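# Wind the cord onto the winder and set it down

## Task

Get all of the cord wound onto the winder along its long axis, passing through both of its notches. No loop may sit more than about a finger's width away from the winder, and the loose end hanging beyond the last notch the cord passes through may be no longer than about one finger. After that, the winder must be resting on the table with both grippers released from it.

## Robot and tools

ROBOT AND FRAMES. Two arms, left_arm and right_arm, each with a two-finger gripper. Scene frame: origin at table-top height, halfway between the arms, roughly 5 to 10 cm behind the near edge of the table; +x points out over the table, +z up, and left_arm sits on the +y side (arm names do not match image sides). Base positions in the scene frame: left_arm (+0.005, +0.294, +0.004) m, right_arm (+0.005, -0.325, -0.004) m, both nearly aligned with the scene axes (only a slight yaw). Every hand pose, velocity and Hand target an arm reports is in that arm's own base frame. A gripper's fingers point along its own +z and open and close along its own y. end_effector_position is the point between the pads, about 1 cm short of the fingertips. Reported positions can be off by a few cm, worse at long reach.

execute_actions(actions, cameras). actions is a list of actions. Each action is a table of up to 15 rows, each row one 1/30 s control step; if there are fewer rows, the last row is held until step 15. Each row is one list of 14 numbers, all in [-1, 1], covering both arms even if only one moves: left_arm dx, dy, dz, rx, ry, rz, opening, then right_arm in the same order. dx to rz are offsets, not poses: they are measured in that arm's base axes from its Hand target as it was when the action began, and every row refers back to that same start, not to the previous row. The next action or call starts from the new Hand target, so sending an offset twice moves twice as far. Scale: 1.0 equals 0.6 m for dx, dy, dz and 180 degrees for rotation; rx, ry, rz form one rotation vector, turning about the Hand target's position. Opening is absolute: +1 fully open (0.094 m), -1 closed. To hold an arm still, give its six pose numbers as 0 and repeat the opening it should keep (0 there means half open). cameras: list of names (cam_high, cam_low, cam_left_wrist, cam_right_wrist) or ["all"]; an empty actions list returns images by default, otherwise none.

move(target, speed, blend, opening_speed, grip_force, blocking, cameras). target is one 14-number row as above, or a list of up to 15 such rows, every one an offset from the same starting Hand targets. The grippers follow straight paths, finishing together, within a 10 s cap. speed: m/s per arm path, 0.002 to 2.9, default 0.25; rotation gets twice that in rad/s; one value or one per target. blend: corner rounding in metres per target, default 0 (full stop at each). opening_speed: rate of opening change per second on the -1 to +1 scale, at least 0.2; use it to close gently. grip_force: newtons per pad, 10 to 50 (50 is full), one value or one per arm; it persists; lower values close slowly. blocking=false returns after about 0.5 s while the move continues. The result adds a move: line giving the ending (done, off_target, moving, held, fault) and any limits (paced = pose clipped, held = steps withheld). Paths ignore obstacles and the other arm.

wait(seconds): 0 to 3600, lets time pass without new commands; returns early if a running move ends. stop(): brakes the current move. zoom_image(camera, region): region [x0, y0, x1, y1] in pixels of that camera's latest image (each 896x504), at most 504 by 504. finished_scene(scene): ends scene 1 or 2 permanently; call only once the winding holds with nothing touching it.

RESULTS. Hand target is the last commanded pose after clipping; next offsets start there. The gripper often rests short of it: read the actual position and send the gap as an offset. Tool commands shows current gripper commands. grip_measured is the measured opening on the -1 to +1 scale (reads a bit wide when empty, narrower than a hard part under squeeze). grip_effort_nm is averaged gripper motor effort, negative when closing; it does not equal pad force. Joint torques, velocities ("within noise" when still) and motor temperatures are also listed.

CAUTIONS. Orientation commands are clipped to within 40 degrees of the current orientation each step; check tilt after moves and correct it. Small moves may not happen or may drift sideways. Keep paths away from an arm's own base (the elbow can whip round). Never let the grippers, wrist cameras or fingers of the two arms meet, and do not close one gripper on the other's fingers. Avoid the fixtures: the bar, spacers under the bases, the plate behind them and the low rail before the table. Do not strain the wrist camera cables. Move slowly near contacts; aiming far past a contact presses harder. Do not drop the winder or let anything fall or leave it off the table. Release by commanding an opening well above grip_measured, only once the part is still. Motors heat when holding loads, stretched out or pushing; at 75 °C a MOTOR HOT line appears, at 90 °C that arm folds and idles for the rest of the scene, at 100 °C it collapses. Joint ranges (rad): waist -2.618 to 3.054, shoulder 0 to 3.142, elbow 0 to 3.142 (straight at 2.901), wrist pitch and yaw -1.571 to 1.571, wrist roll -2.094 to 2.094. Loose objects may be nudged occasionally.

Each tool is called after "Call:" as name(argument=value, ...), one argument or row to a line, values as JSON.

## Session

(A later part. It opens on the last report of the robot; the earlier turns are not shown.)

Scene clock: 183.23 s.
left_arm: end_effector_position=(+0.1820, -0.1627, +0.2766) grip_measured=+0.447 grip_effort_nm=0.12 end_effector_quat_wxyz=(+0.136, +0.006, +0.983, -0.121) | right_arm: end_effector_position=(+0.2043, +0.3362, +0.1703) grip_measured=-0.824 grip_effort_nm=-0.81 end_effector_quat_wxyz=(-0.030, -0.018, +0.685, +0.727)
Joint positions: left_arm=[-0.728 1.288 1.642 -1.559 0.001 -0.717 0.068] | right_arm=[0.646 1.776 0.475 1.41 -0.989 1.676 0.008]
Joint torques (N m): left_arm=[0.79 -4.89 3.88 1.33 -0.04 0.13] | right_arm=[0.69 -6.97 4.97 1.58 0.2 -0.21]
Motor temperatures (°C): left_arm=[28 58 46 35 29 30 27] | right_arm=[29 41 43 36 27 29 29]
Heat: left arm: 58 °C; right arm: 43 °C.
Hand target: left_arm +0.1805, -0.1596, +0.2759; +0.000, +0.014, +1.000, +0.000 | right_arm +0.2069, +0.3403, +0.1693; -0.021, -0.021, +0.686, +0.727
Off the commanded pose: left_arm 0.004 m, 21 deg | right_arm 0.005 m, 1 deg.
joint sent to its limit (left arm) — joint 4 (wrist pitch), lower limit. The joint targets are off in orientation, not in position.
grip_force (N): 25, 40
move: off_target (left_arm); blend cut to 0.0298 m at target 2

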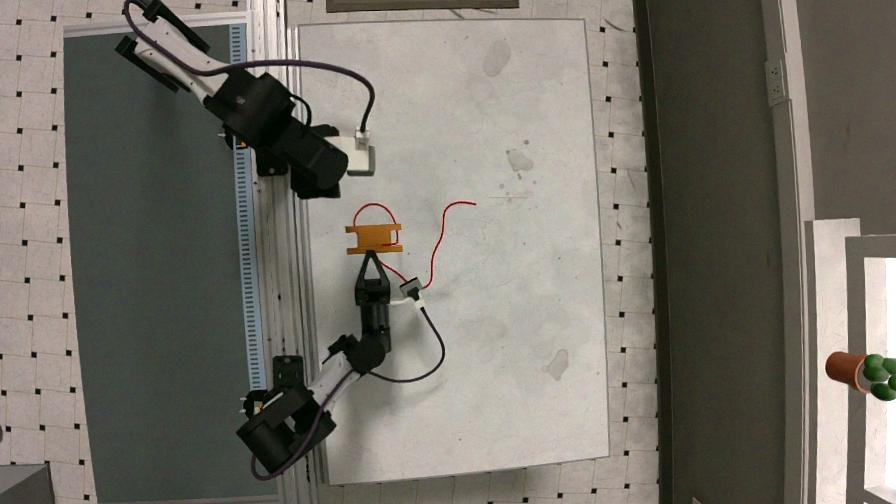

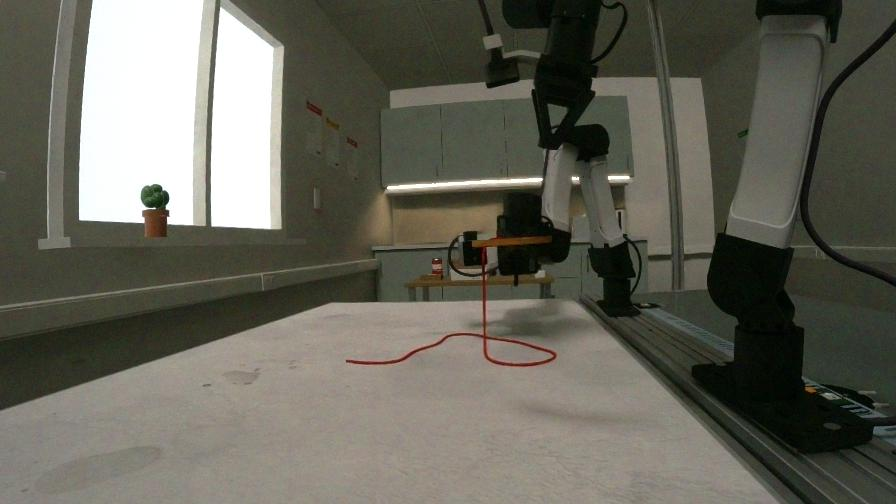

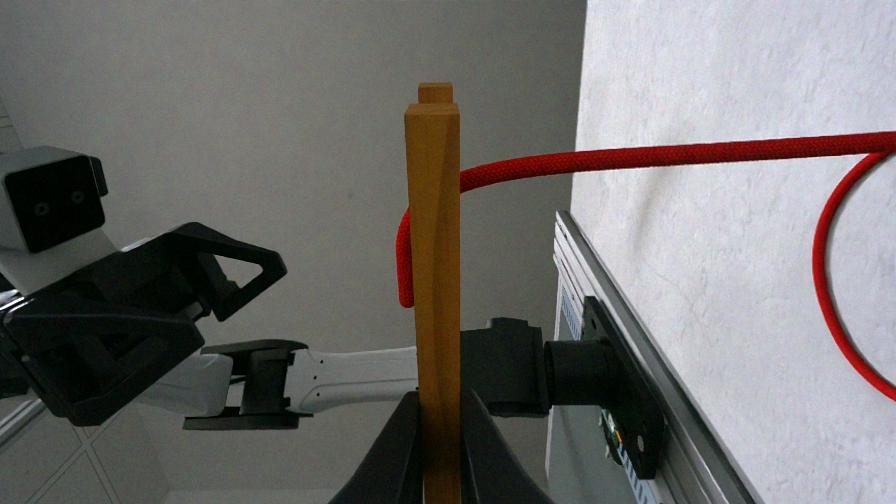

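Call:
move(
  target=[
    [0.2327, -0.0392, -0.1332, -0.277, -0.262, -0.27, 0.3, 0.12, -0.03, 0.16, 0, 0, 0, -0.95],
    [0.3298, -0.142, -0.2998, -0.3956, -0.3741, -0.385, 0.3, 0.1797, -0.046, 0.24, 0, 0, 0, -0.95],
  ],
  speed=0.3,
  blend=[0.04, 0],
  cameras=["all"],
)

Scene clock: 207.67 s.
left_arm: end_effector_position=(+0.3824, -0.2425, +0.1023) grip_measured=+0.303 grip_effort_nm=-0.15 end_effector_quat_wxyz=(+0.472, +0.521, +0.507, -0.499) | right_arm: end_effector_position=(+0.3113, +0.3142, +0.3016) grip_measured=-0.824 grip_effort_nm=-0.81 end_effector_quat_wxyz=(-0.029, -0.014, +0.686, +0.727)
Joint positions: left_arm=[-0.175 2.152 1.041 0.712 1.425 0.381 0.061] | right_arm=[0.412 1.667 1.033 0.801 -1.214 1.745 0.008]
Joint torques (N m): left_arm=[-0.2 -9.89 3.48 2.48 0.29 -0.1] | right_arm=[-0.69 -10.43 8.8 1.19 0 -0.09]
Motor temperatures (°C): left_arm=[28 51 41 37 29 30 26] | right_arm=[29 42 44 36 27 29 30]
Heat: left arm: 51 °C; right arm: 44 °C.
Hand target: left_arm +0.3784, -0.2448, +0.0960; +0.493, +0.507, +0.493, -0.507 | right_arm +0.3147, +0.3127, +0.3133; -0.021, -0.021, +0.686, +0.727
Off the commanded pose: left_arm 0.008 m, 3 deg | right_arm 0.012 m, 1 deg.
grip_force (N): 25, 40
move: off_target (left_arm, right_arm)

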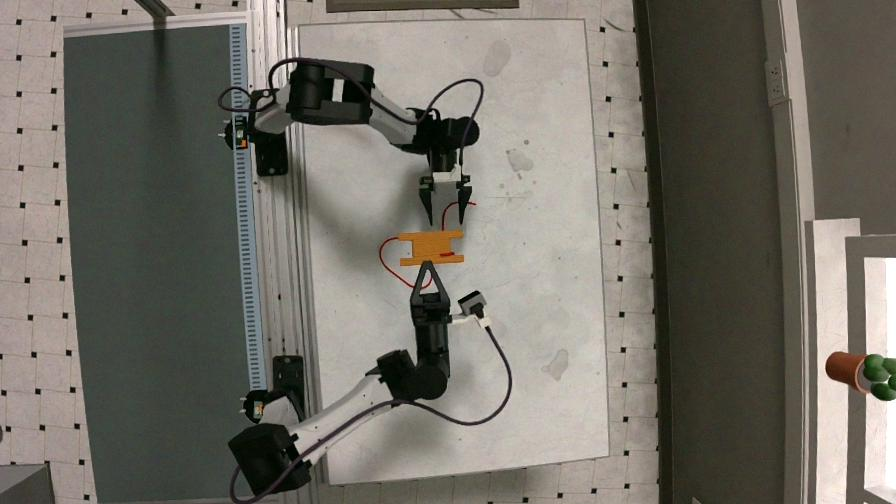

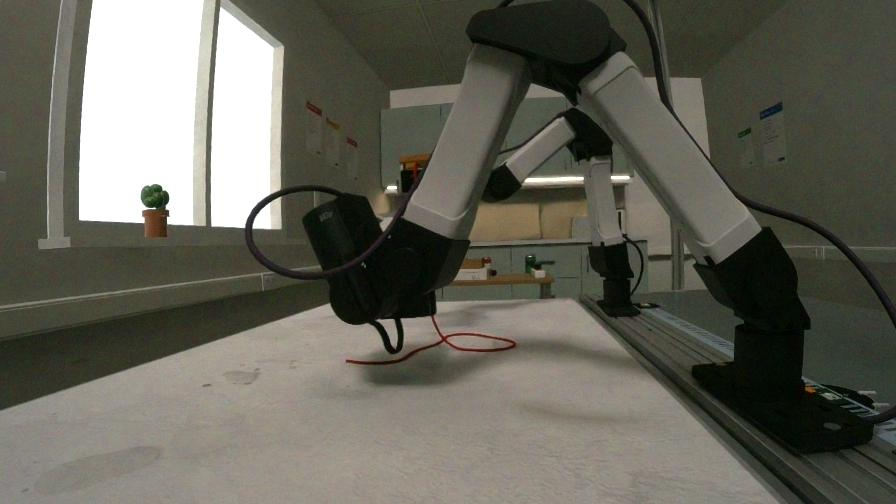

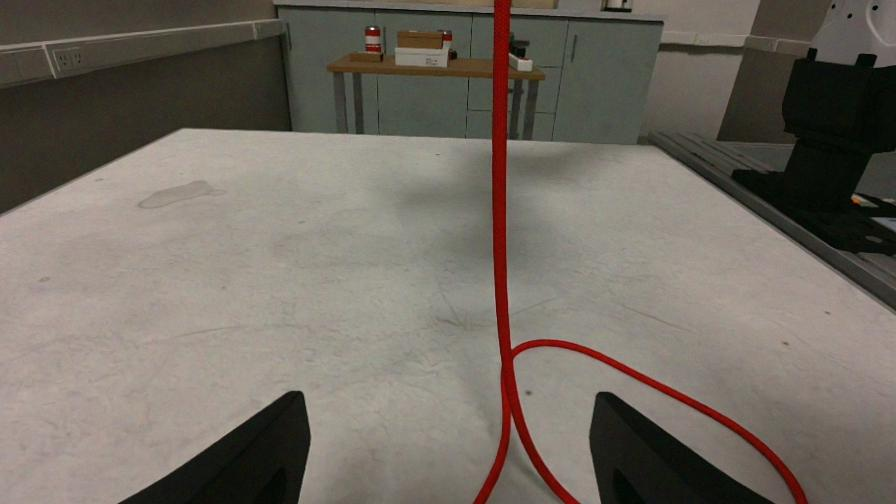

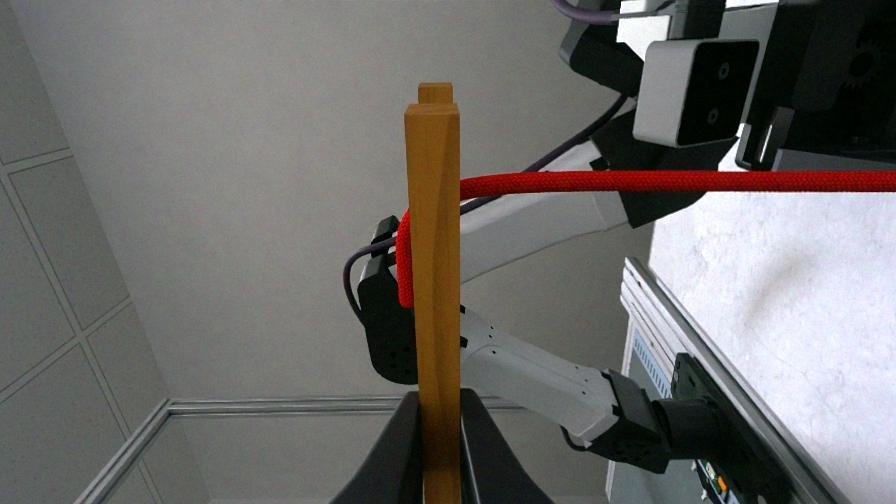

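Call:
move(
  target=[-0.034, -0.144, -0.0205, -0.018, 0, 0, 0.3, 0, 0, 0, 0, 0, 0, -0.95],
  speed=0.25,
  cameras=["cam_high", "cam_left_wrist"],
)

Scene clock: 216.13 s.
left_arm: end_effector_position=(+0.3578, -0.3301, +0.0853) grip_measured=+0.303 grip_effort_nm=-0.15 end_effector_quat_wxyz=(+0.489, +0.495, +0.487, -0.527) | right_arm: end_effector_position=(+0.3113, +0.3142, +0.3016) grip_measured=-0.824 grip_effort_nm=-0.81 end_effector_quat_wxyz=(-0.029, -0.014, +0.686, +0.727)
Joint positions: left_arm=[-0.404 2.374 1.032 1.442 1.21 -0.123 0.061] | right_arm=[0.412 1.667 1.033 0.801 -1.214 1.745 0.008]
Joint torques (N m): left_arm=[-0.14 -10.4 3.38 2.79 -0.3 -0.1] | right_arm=[-0.69 -10.45 8.8 1.19 0 -0.1]
Heat: left arm: 51 °C; right arm: 45 °C.
Hand target: left_arm +0.3580, -0.3312, +0.0838; +0.507, +0.492, +0.478, -0.521 | right_arm +0.3147, +0.3127, +0.3133; -0.021, -0.021, +0.686, +0.727
Off the commanded pose: left_arm 0.002 m, 2 deg | right_arm 0.012 m, 1 deg.
grip_force (N): 25, 40
move: done

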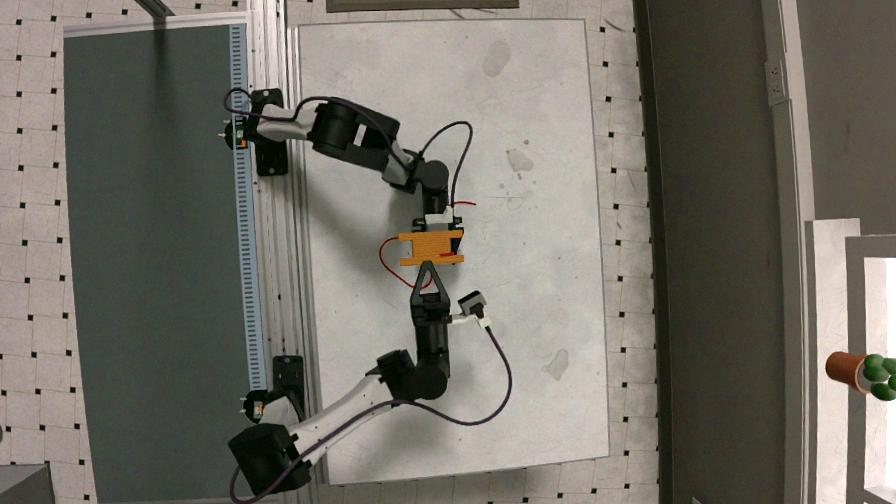

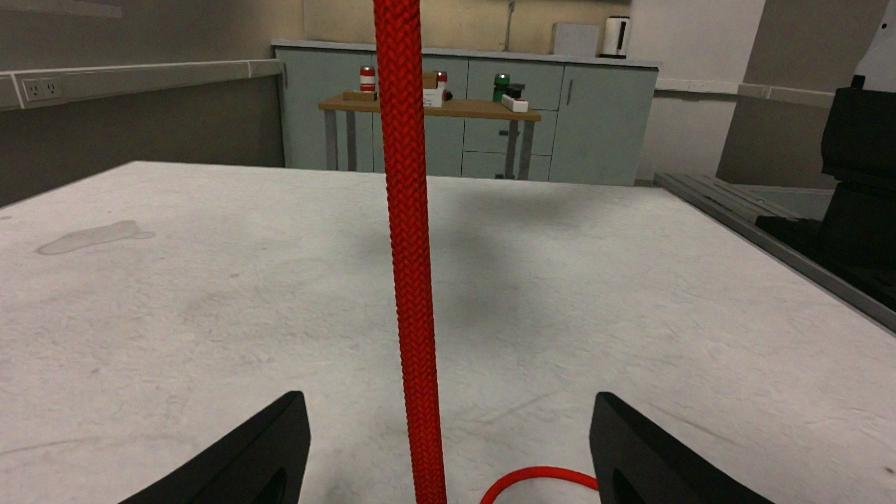

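Call:
move(
  target=[
    [0, 0.01, 0, 0, 0, 0, 0.3, 0, 0, 0.0833, 0, 0, 0, -0.95],
    [0, 0.01, 0, 0, 0, 0, -1, 0, 0, 0.0833, 0, 0, 0, -0.95],
  ],
  speed=0.1,
  grip_force=[40, 40],
  cameras=["cam_left_wrist", "cam_right_wrist"],
)

Scene clock: 264.20 s.
left_arm: end_effector_position=(+0.3586, -0.3289, +0.0868) grip_measured=-0.968 grip_effort_nm=-0.86 end_effector_quat_wxyz=(+0.492, +0.494, +0.486, -0.527) | right_arm: end_effector_position=(+0.3165, +0.3166, +0.3432) grip_measured=-0.824 grip_effort_nm=-0.81 end_effector_quat_wxyz=(-0.040, -0.004, +0.689, +0.724)
Joint positions: left_arm=[-0.401 2.374 1.032 1.453 1.21 -0.131 0.002] | right_arm=[0.412 1.636 1.183 0.598 -1.216 1.758 0.008]
Joint torques (N m): left_arm=[0.84 -10.48 2.63 2.85 -0.16 -0.11] | right_arm=[-0.68 -12.15 9.2 1.19 -0.01 -0.22]
Motor temperatures (°C): left_arm=[28 59 36 50 29 30 26] | right_arm=[29 48 49 34 26 29 30]
Heat: left arm: 59 °C; right arm: 49 °C.
Hand target: left_arm +0.3579, -0.3252, +0.0838; +0.507, +0.493, +0.478, -0.521 | right_arm +0.3147, +0.3127, +0.3633; -0.021, -0.021, +0.686, +0.727
Off the commanded pose: left_arm 0.005 m, 2 deg | right_arm 0.020 m, 3 deg.
grip_force (N): 40, 40
move: off_target (right_arm)

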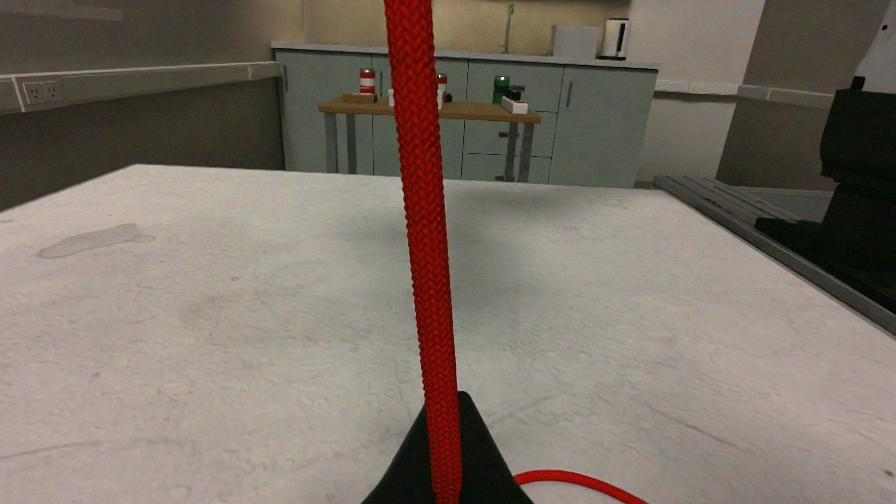

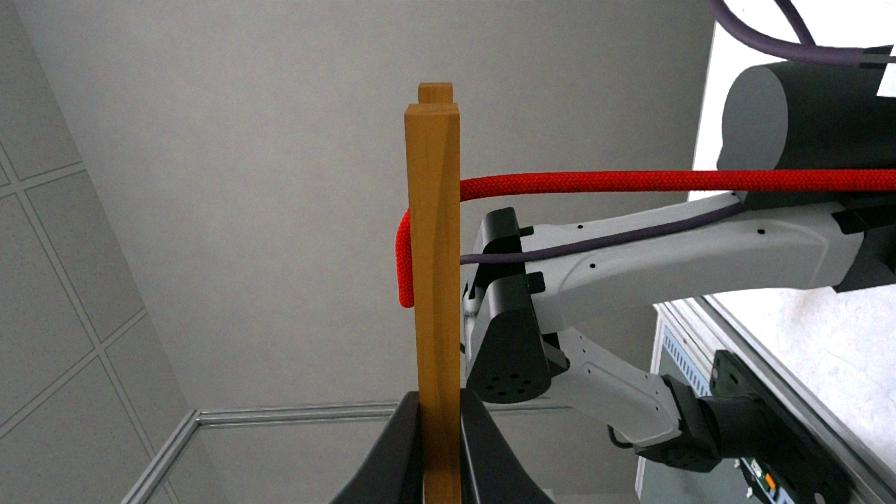

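Call:
move(
  target=[
    [-0.1192, 0.0217, 0.0537, 0.0047, 0.1667, 0, -1, 0, 0, 0, 0, 0, 0, -0.95],
    [-0.2442, 0.0285, 0.2037, 0.0093, 0.3333, 0, -1, 0, 0, 0, 0, 0, 0, -0.95],
    [-0.269, 0.0343, 0.3703, 0.013, 0.472, 0, -1, 0, 0, 0, 0, 0, 0, -0.95],
    [-0.2173, 0.0912, 0.4953, 0.0156, 0.5556, 0, -1, 0, 0, 0, 0, 0, 0, -0.95],
  ],
  speed=0.22,
  blend=[0.03, 0.03, 0.03, 0],
  cameras=["all"],
)

Scene clock: 278.10 s.
left_arm: end_effector_position=(+0.2274, -0.2707, +0.3744) grip_measured=-0.968 grip_effort_nm=-0.86 end_effector_quat_wxyz=(-0.052, -0.081, +0.703, -0.704) | right_arm: end_effector_position=(+0.3159, +0.3168, +0.3386) grip_measured=-0.824 grip_effort_nm=-0.81 end_effector_quat_wxyz=(-0.052, +0.004, +0.693, +0.719)
Joint positions: left_arm=[-0.414 1.162 0.999 0.158 1.115 -1.755 0.002] | right_arm=[0.412 1.636 1.183 0.564 -1.222 1.753 0.008]
Joint torques (N m): left_arm=[0.83 -3.56 9.22 1.8 0.09 0.19] | right_arm=[-0.68 -12.33 9.22 1.48 0.04 -0.21]
Motor temperatures (°C): left_arm=[28 58 37 49 29 30 27] | right_arm=[29 48 51 34 26 29 30]
Heat: left arm: 58 °C; right arm: 51 °C.
Hand target: left_arm +0.2276, -0.2705, +0.3809; -0.051, -0.072, +0.707, -0.702 | right_arm +0.3147, +0.3127, +0.3633; -0.021, -0.021, +0.686, +0.727
Off the commanded pose: left_arm 0.007 m, 1 deg | right_arm 0.025 m, 5 deg.
grip_force (N): 40, 40
move: done

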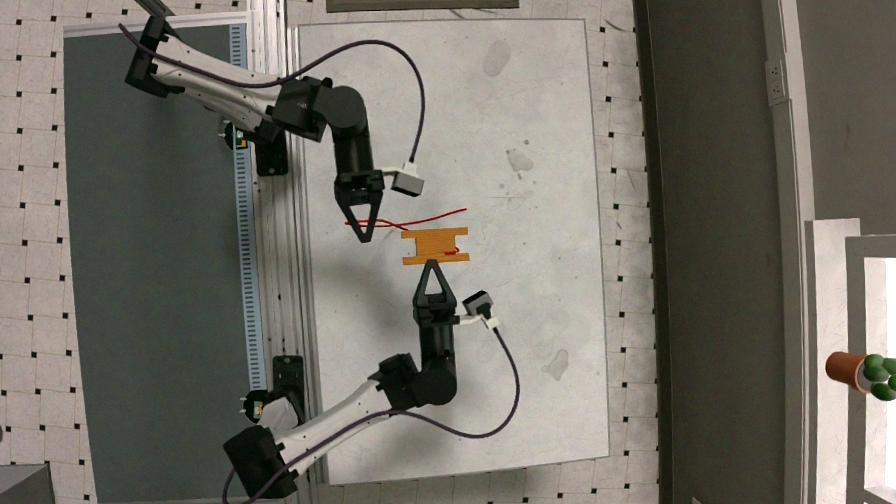

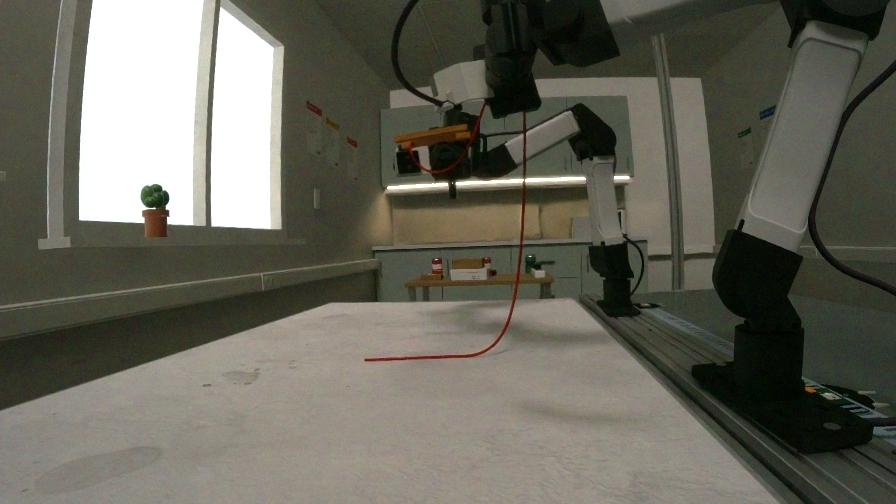

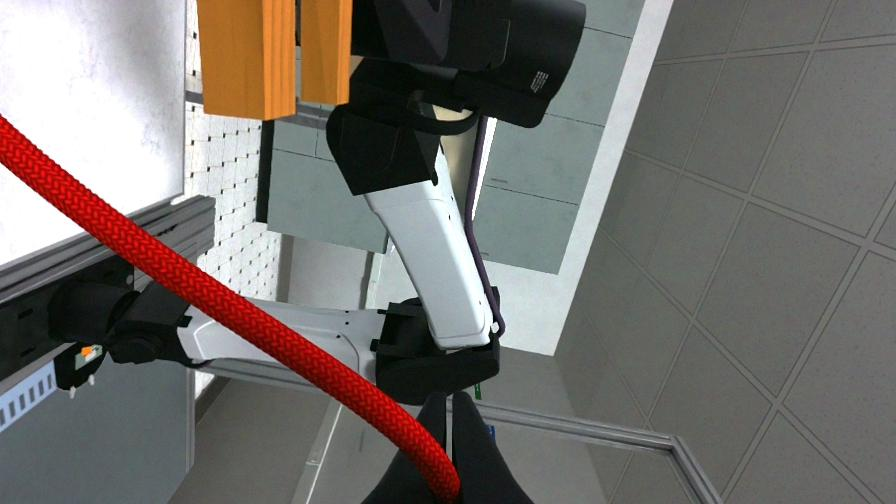

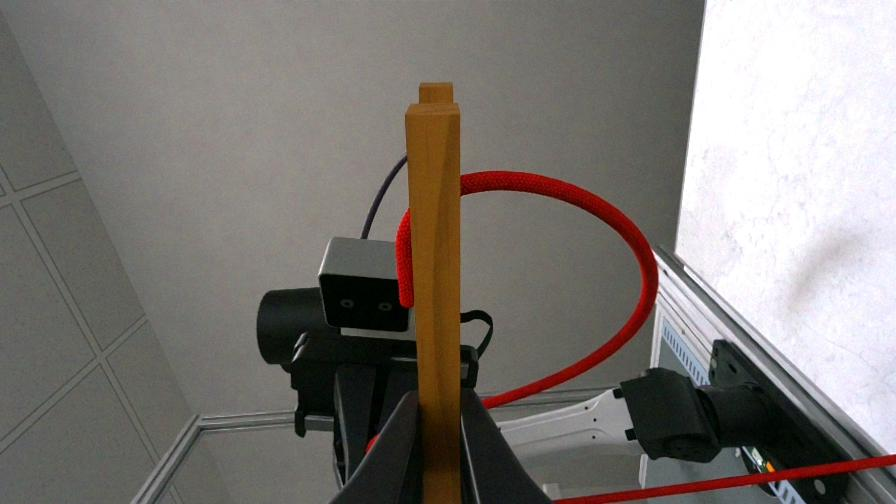

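Call:
move(
  target=[
    [0.1255, 0.0215, 0.0168, 0, 0, 0, -1, 0, 0, -0.05, -0.008, -0.015, 0, -0.95],
    [0.2753, 0.0173, -0.0165, 0, 0, 0, -1, 0, 0, -0.0833, -0.013, -0.025, 0, -0.95],
    [0.3237, -0.0423, -0.0832, 0, 0, 0, -1, 0, 0, -0.0833, -0.013, -0.025, 0, -0.95],
    [0.3227, -0.079, -0.1665, 0, 0, 0, -1, 0, 0, -0.0833, -0.013, -0.025, 0, -0.95],
  ],
  speed=0.2,
  blend=[0.03, 0.03, 0.02, 0],
  cameras=["all"],
)

Scene clock: 286.70 s.
left_arm: end_effector_position=(+0.4170, -0.3160, +0.2890) grip_measured=-0.968 grip_effort_nm=-0.86 end_effector_quat_wxyz=(-0.059, -0.074, +0.711, -0.697) | right_arm: end_effector_position=(+0.3140, +0.3150, +0.3213) grip_measured=-0.824 grip_effort_nm=-0.81 end_effector_quat_wxyz=(+0.005, -0.051, +0.697, +0.715)
Joint positions: left_arm=[-0.331 1.954 1.471 0.417 1.219 -1.697 0.002] | right_arm=[0.41 1.636 1.138 0.564 -1.227 1.552 0.008]
Joint torques (N m): left_arm=[0.17 -10.35 5.07 2.86 -0.19 -0.1] | right_arm=[-0.55 -9.72 4.88 1.45 -0.02 -0.2]
Motor temperatures (°C): left_arm=[28 55 38 48 29 30 27] | right_arm=[28 48 51 33 26 29 30]
Heat: left arm: 55 °C; right arm: 51 °C.
Hand target: left_arm +0.4212, -0.3179, +0.2811; -0.051, -0.072, +0.707, -0.702 | right_arm +0.3147, +0.3127, +0.3132; +0.006, -0.049, +0.701, +0.712
Off the commanded pose: left_arm 0.009 m, 1 deg | right_arm 0.008 m, 1 deg.
grip_force (N): 40, 40
move: done

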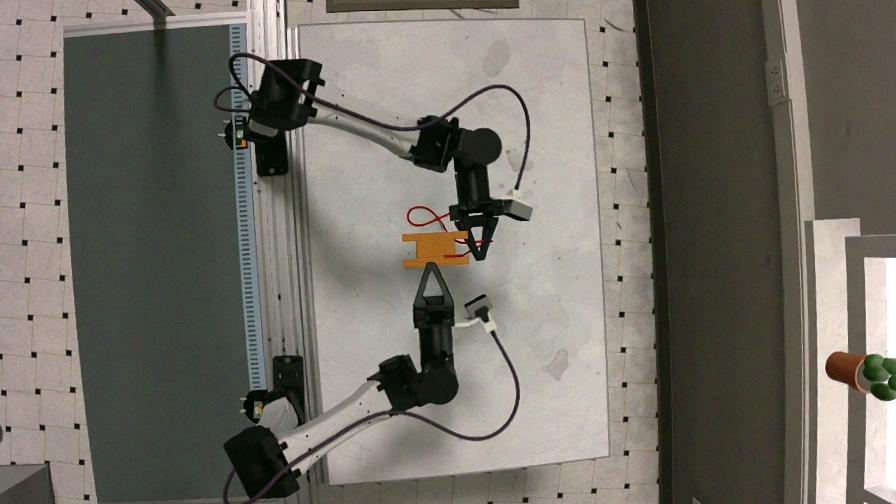

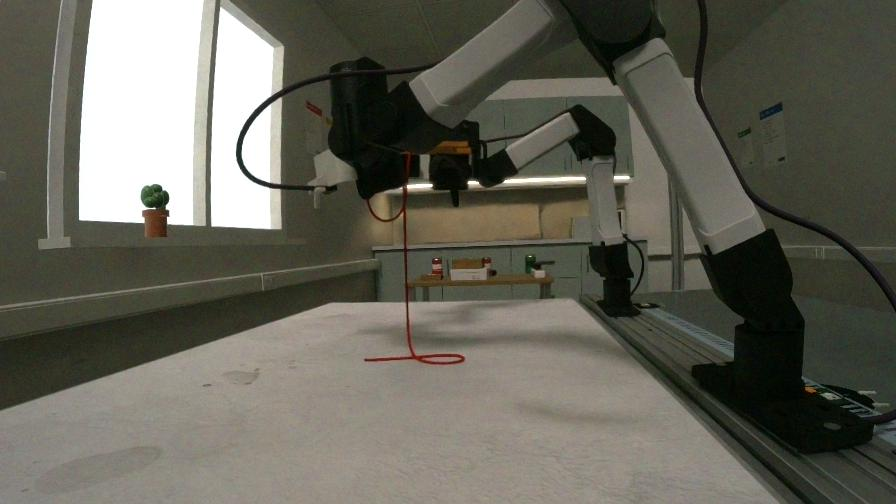

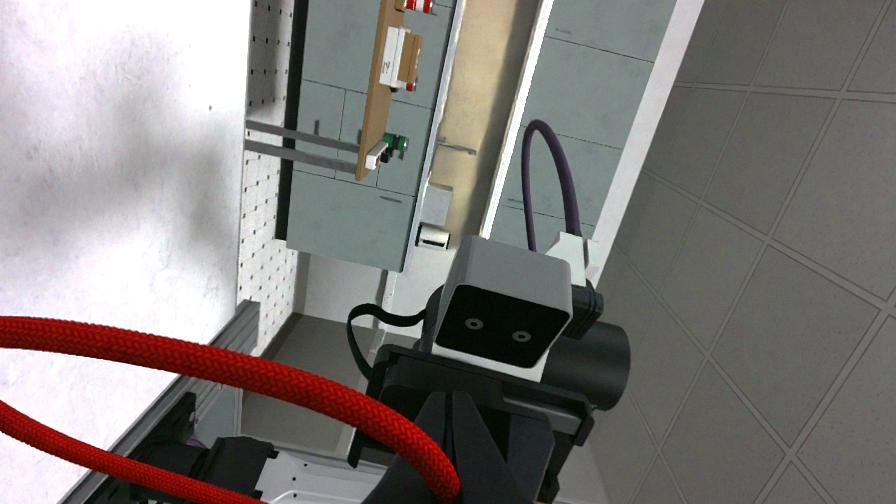

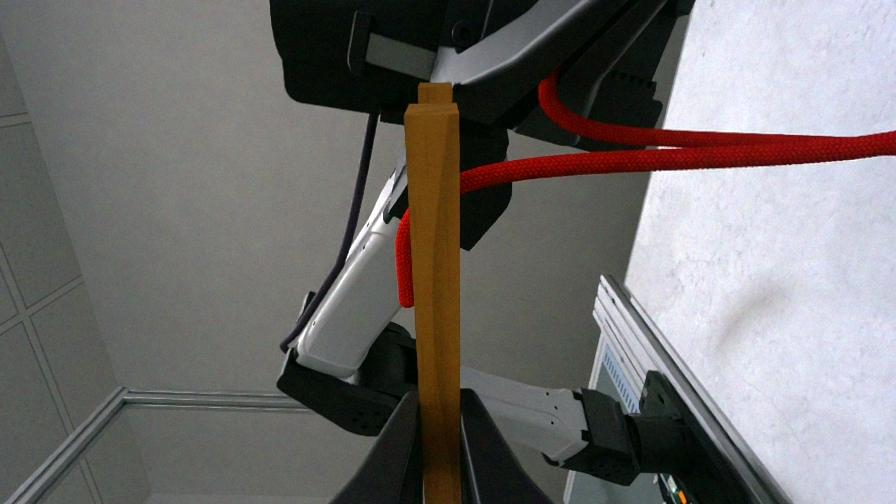

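Call:
move(
  target=[
    [-0.0167, 0.0003, -0.1085, -0.0047, -0.1667, 0, -1, 0, 0, 0, 0, 0, 0, -0.95],
    [-0.0998, 0.0027, -0.2585, -0.0156, -0.5556, 0, -1, 0, 0, 0, 0, 0, 0, -0.95],
    [-0.2497, 0.0103, -0.2918, -0.0109, -0.3889, 0, -1, 0, 0, 0, 0, 0, 0, -0.95],
    [-0.3663, 0.0135, -0.1585, -0.007, -0.25, 0, -1, 0, 0, 0, 0, 0, 0, -0.95],
    [-0.3913, 0.0142, 0.0082, -0.003, -0.1111, 0, -1, 0, 0, 0, 0, 0, 0, -0.95],
    [-0.383, 0.0173, 0.1582, -0.0008, -0.0278, 0, -1, 0, 0, -0.0387, 0, 0, 0, -0.95],
    [-0.3328, 0.0193, 0.2332, 0, 0, 0, -1, 0, 0, -0.0387, 0, 0, 0, -0.95],
  ],
  speed=0.25,
  blend=[0.03, 0.03, 0.03, 0.03, 0.03, 0.03, 0],
  cameras=["cam_high", "cam_low", "cam_right_wrist", "cam_left_wrist"],
)

Scene clock: 308.87 s.
left_arm: end_effector_position=(+0.2219, -0.3064, +0.4157) grip_measured=-0.968 grip_effort_nm=-0.86 end_effector_quat_wxyz=(-0.051, -0.080, +0.703, -0.705) | right_arm: end_effector_position=(+0.3115, +0.3142, +0.2966) grip_measured=-0.824 grip_effort_nm=-0.81 end_effector_quat_wxyz=(-0.010, -0.040, +0.705, +0.708)
Joint positions: left_arm=[-0.553 1.23 1.204 0.024 0.976 -1.755 0.002] | right_arm=[0.41 1.648 1.078 0.581 -1.231 1.538 0.008]
Joint torques (N m): left_arm=[0.75 -4.05 9.16 1.88 0.08 0.19] | right_arm=[-0.58 -8.35 4.64 2.03 -0.02 -0.19]
Motor temperatures (°C): left_arm=[28 56 39 49 29 30 27] | right_arm=[28 46 48 33 26 29 30]
Heat: left arm: 56 °C; right arm: 48 °C.
Hand target: left_arm +0.2215, -0.3063, +0.4210; -0.051, -0.072, +0.707, -0.702 | right_arm +0.3147, +0.3127, +0.2901; +0.006, -0.050, +0.701, +0.712
Off the commanded pose: left_arm 0.005 m, 1 deg | right_arm 0.008 m, 2 deg.
grip_force (N): 40, 40
move: done; blend cut to 0.0271 m at target 6

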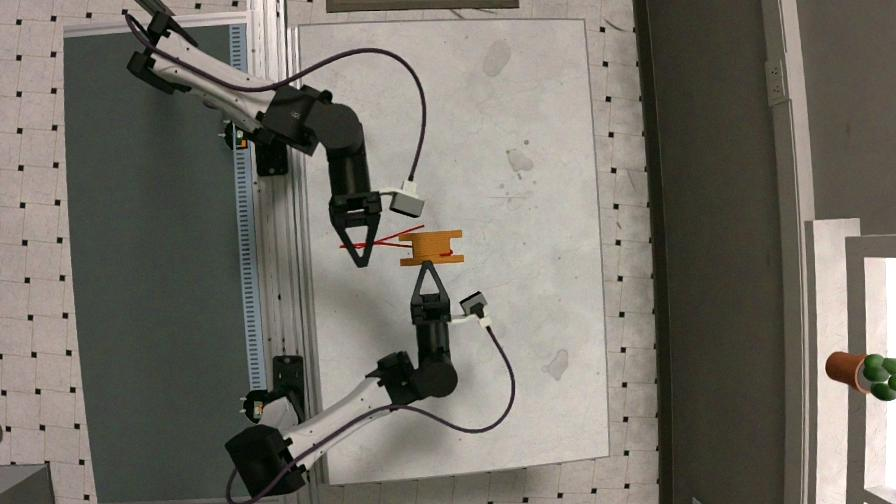

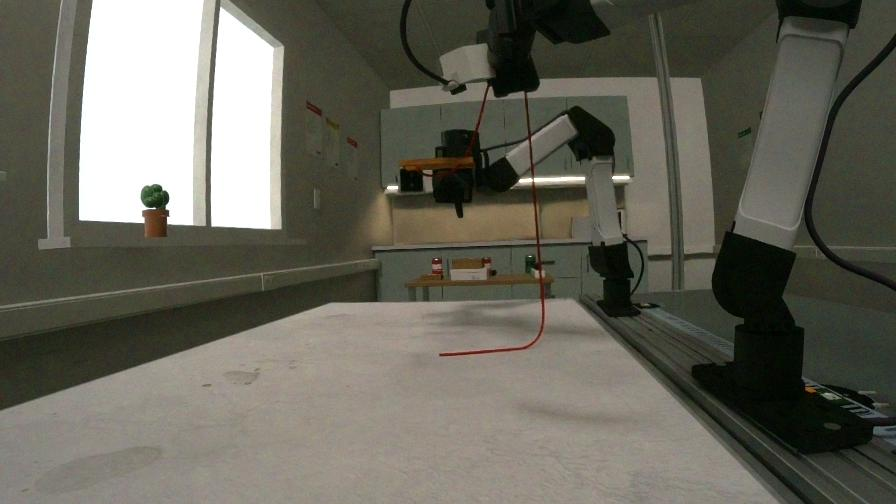

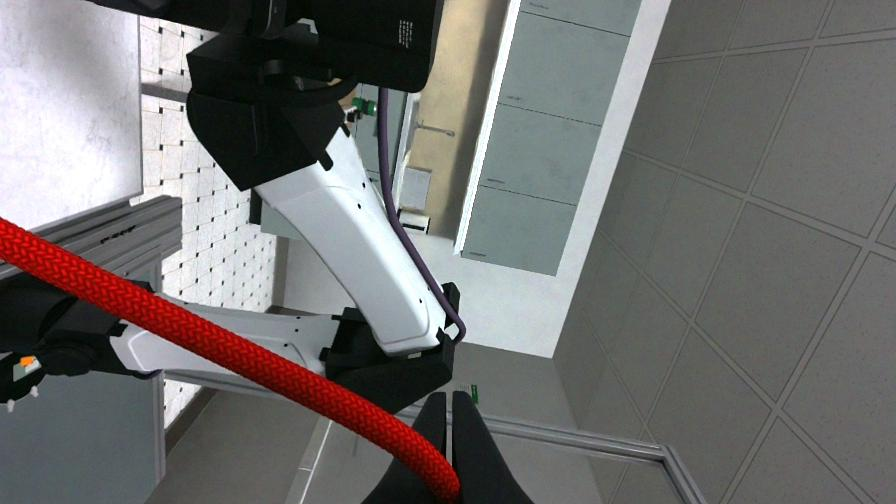

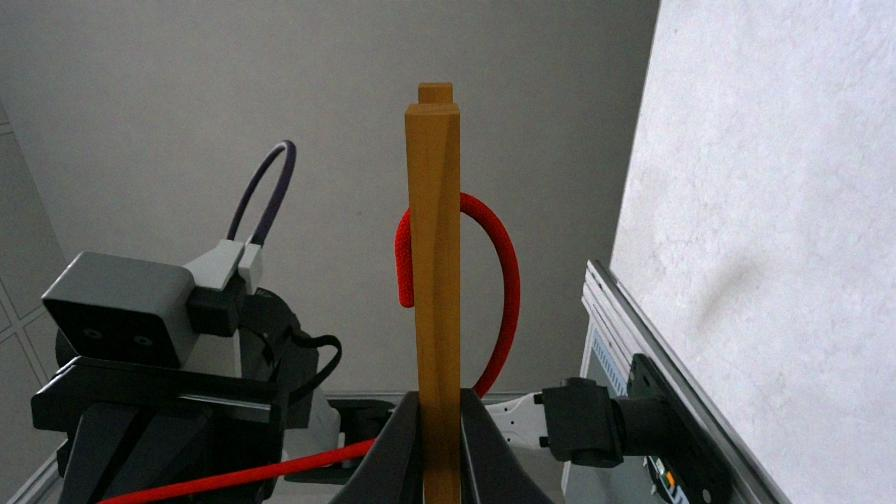

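Call:
zoom_image(
  camera="cam_high",
  region=[330, 200, 490, 290],
)

Scaled by 3.150 from the camera's image (finer frame: 1280x720).

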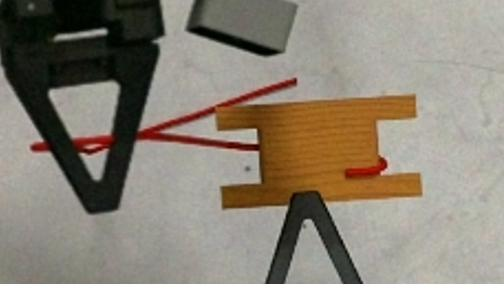

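Call:
move(
  target=[
    [0.0357, 0.084, 0, 0, 0, 0, -1, 0, 0, 0, 0, 0, 0, -0.95],
    [0.1608, 0.0838, 0.0067, 0, 0, 0, -1, 0, 0, 0, 0, 0, 0, -0.95],
    [0.2773, 0.0805, -0.0633, 0, 0, 0, -1, 0, 0, 0, 0, 0, 0, -0.95],
    [0.3337, 0.009, -0.15, 0, 0, 0, -1, 0, 0, 0, 0, 0, 0, -0.95],
    [0.333, -0.016, -0.2417, 0, 0, 0, -1, 0, 0, 0, 0, 0, 0, -0.95],
  ],
  speed=0.2,
  blend=[0.02, 0.02, 0.03, 0.02, 0],
  cameras=["cam_high", "cam_low", "cam_right_wrist", "cam_left_wrist"],
)

Call:
zoom_image(
  camera="cam_high",
  region=[350, 190, 550, 290],
)

Scene clock: 318.87 s.
left_arm: end_effector_position=(+0.4146, -0.3117, +0.2916) grip_measured=-0.968 grip_effort_nm=-0.86 end_effector_quat_wxyz=(-0.055, -0.061, +0.708, -0.701) | right_arm: end_effector_position=(+0.3149, +0.3144, +0.2887) grip_measured=-0.825 grip_effort_nm=-0.80 end_effector_quat_wxyz=(-0.012, -0.029, +0.708, +0.706)
Joint positions: left_arm=[-0.322 1.949 1.456 0.462 1.241 -1.705 0.002] | right_arm=[0.409 1.658 1.068 0.581 -1.219 1.538 0.008]
Joint torques (N m): left_arm=[-0.24 -9.58 4.74 2.63 -0.27 -0.07] | right_arm=[-0.44 -9.42 5.37 2.05 -0.03 -0.18]
Heat: left arm: 53 °C; right arm: 47 °C.
Hand target: left_arm +0.4214, -0.3158, +0.2761; -0.051, -0.072, +0.707, -0.702 | right_arm +0.3147, +0.3128, +0.2900; +0.006, -0.050, +0.701, +0.712
Off the commanded pose: left_arm 0.017 m, 1 deg | right_arm 0.002 m, 3 deg.
grip_force (N): 40, 40
move: off_target (left_arm)

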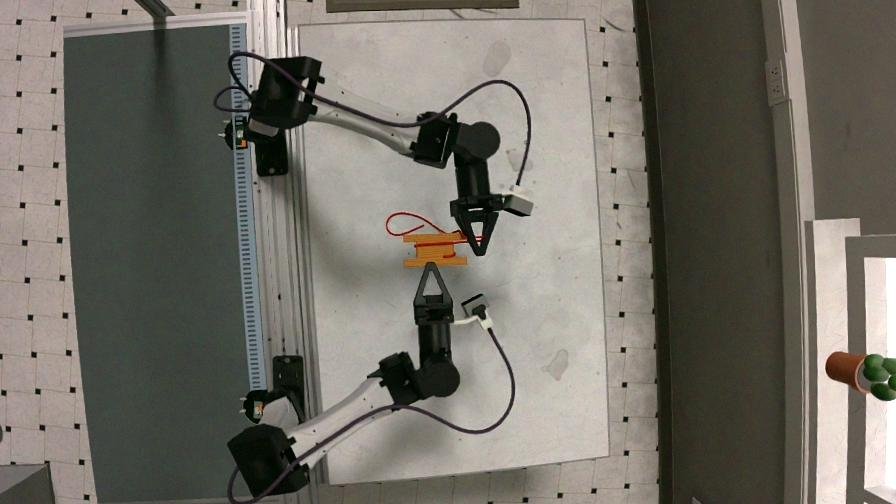

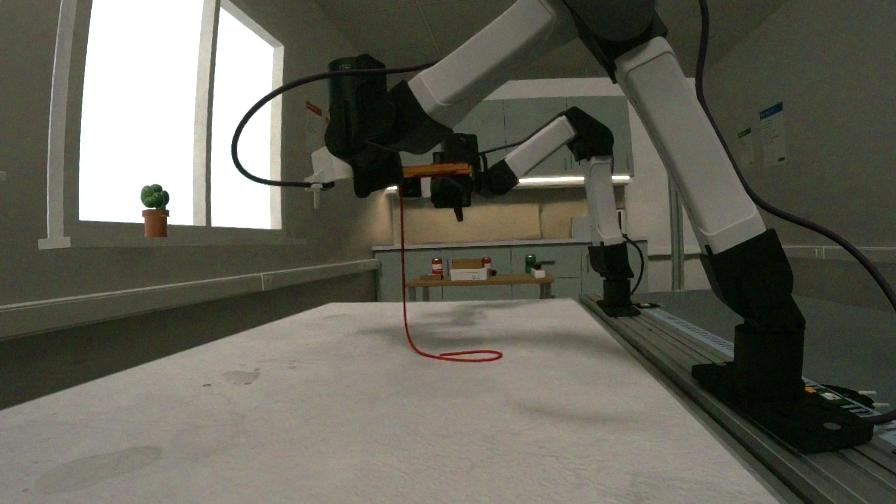

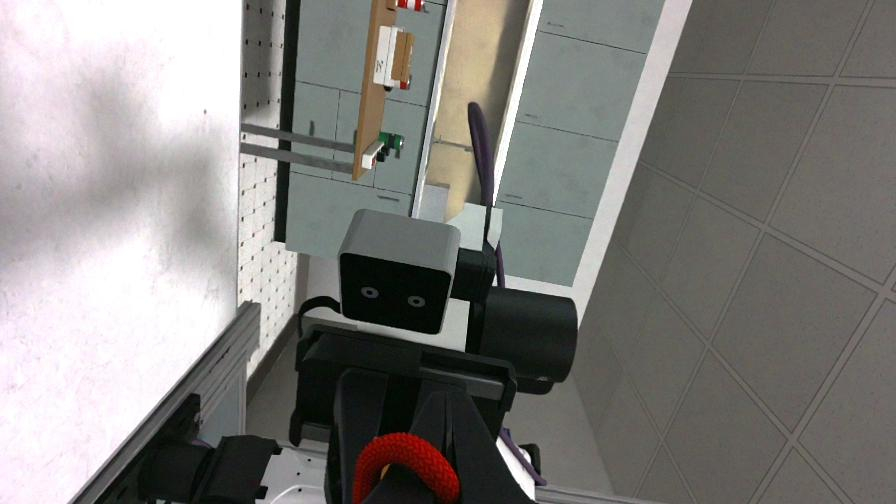

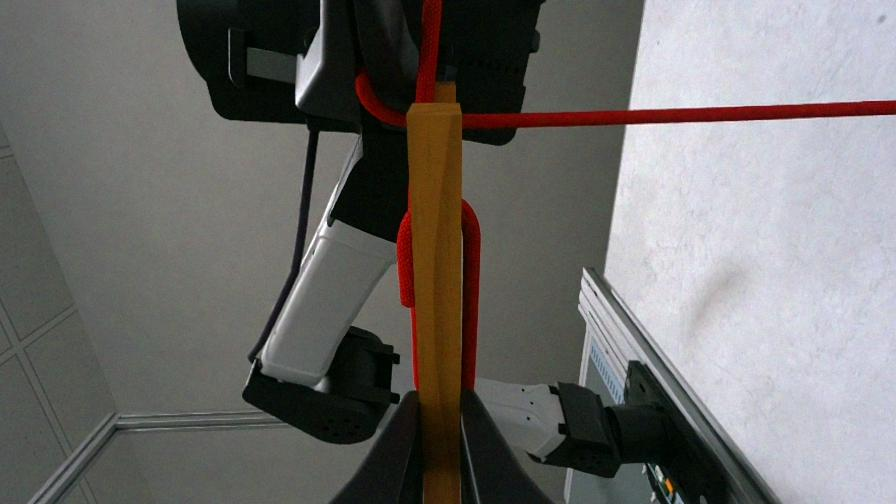

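Scaled by 2.520 from the camera's image (finer frame: 1280x720).

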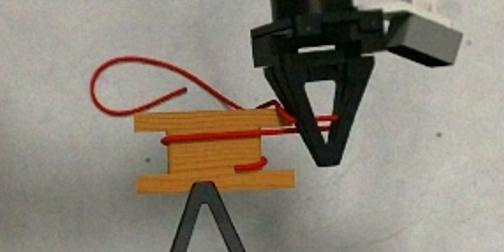

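Call:
move(
  target=[
    [-0.0085, 0.0033, -0.0585, 0, 0, 0, -1, 0, 0, 0, 0, 0, 0, -0.95],
    [-0.0393, 0.0927, -0.0668, 0, 0, 0, -1, 0, 0, 0, 0, 0, 0, -0.95],
    [-0.05, 0.0095, -0.0802, 0, 0, 0, -1, 0, 0, 0, 0, 0, 0, -0.95],
  ],
  speed=0.15,
  blend=[0.015, 0, 0],
  cameras=["cam_high", "cam_low", "cam_right_wrist", "cam_left_wrist"],
)

Call:
zoom_image(
  camera="cam_high",
  region=[350, 190, 550, 290],
)

Scene clock: 337.33 s.
left_arm: end_effector_position=(+0.4040, -0.2915, +0.2449) grip_measured=-0.969 grip_effort_nm=-0.86 end_effector_quat_wxyz=(-0.023, -0.082, +0.702, -0.707) | right_arm: end_effector_position=(+0.3139, +0.3108, +0.2711) grip_measured=-0.825 grip_effort_nm=-0.81 end_effector_quat_wxyz=(-0.042, -0.017, +0.714, +0.699)
Joint positions: left_arm=[-0.295 1.917 1.193 0.727 1.192 -1.723 0.001] | right_arm=[0.396 1.682 1.049 0.567 -1.259 1.545 0.008]
Joint torques (N m): left_arm=[-3.63 -8.79 4.75 2.28 0.03 0.05] | right_arm=[0.58 -12.08 6.6 2.16 0.21 -0.24]
Heat: left arm: 54 °C; right arm: 46 °C.
Hand target: left_arm +0.3913, -0.3102, +0.2279; -0.051, -0.072, +0.707, -0.702 | right_arm +0.3148, +0.3127, +0.2901; +0.006, -0.050, +0.701, +0.712
Off the commanded pose: left_arm 0.028 m, 4 deg | right_arm 0.019 m, 7 deg.
grip_force (N): 40, 40
move: off_target (left_arm)

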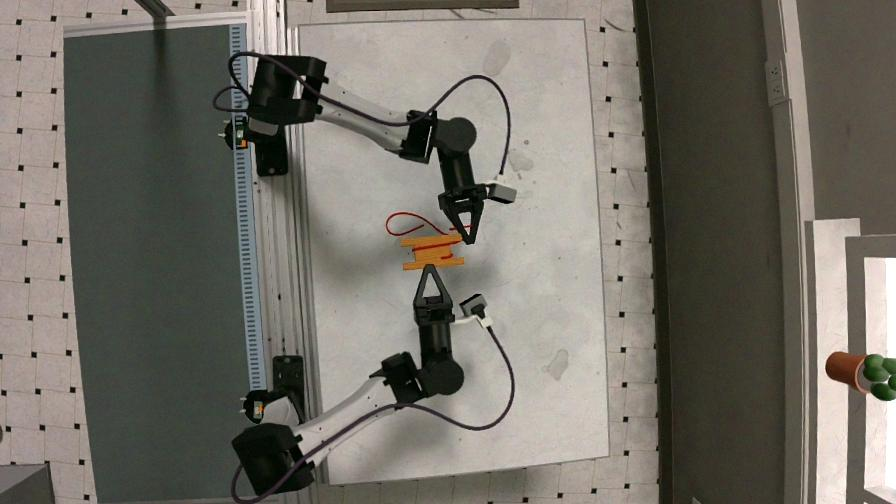

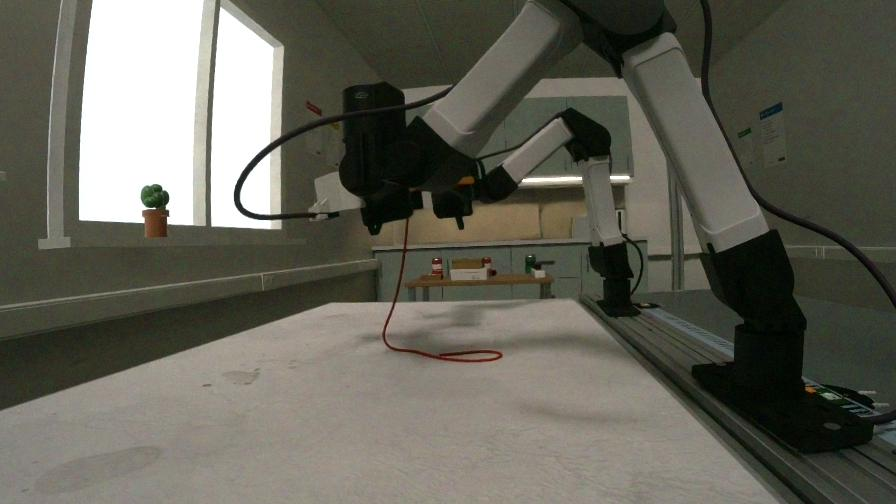

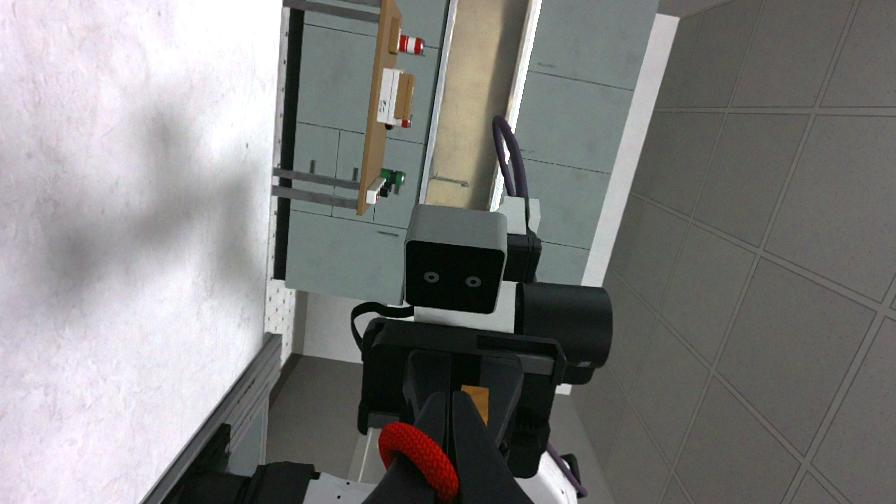

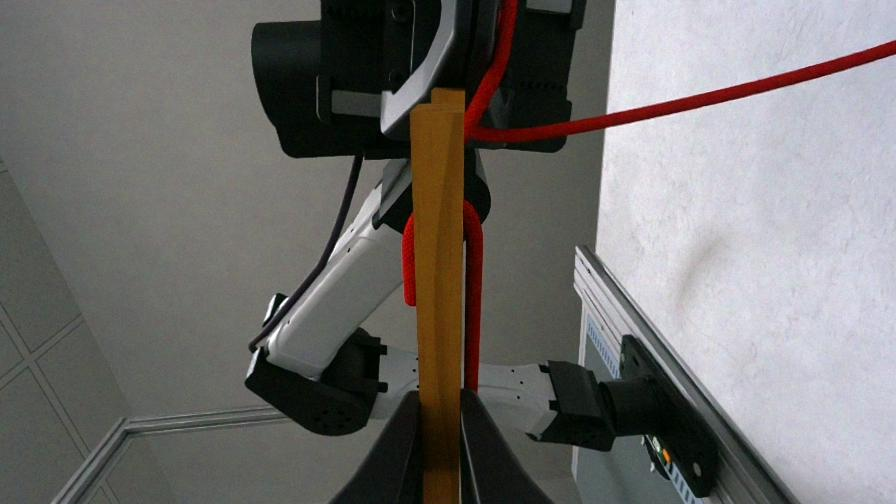

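Scaled by 2.520 from the camera's image (finer frame: 1280x720).

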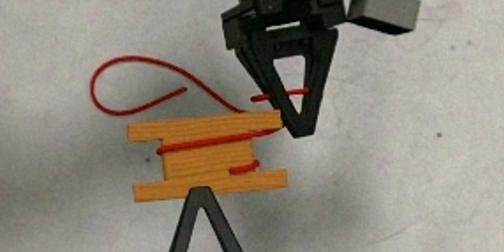

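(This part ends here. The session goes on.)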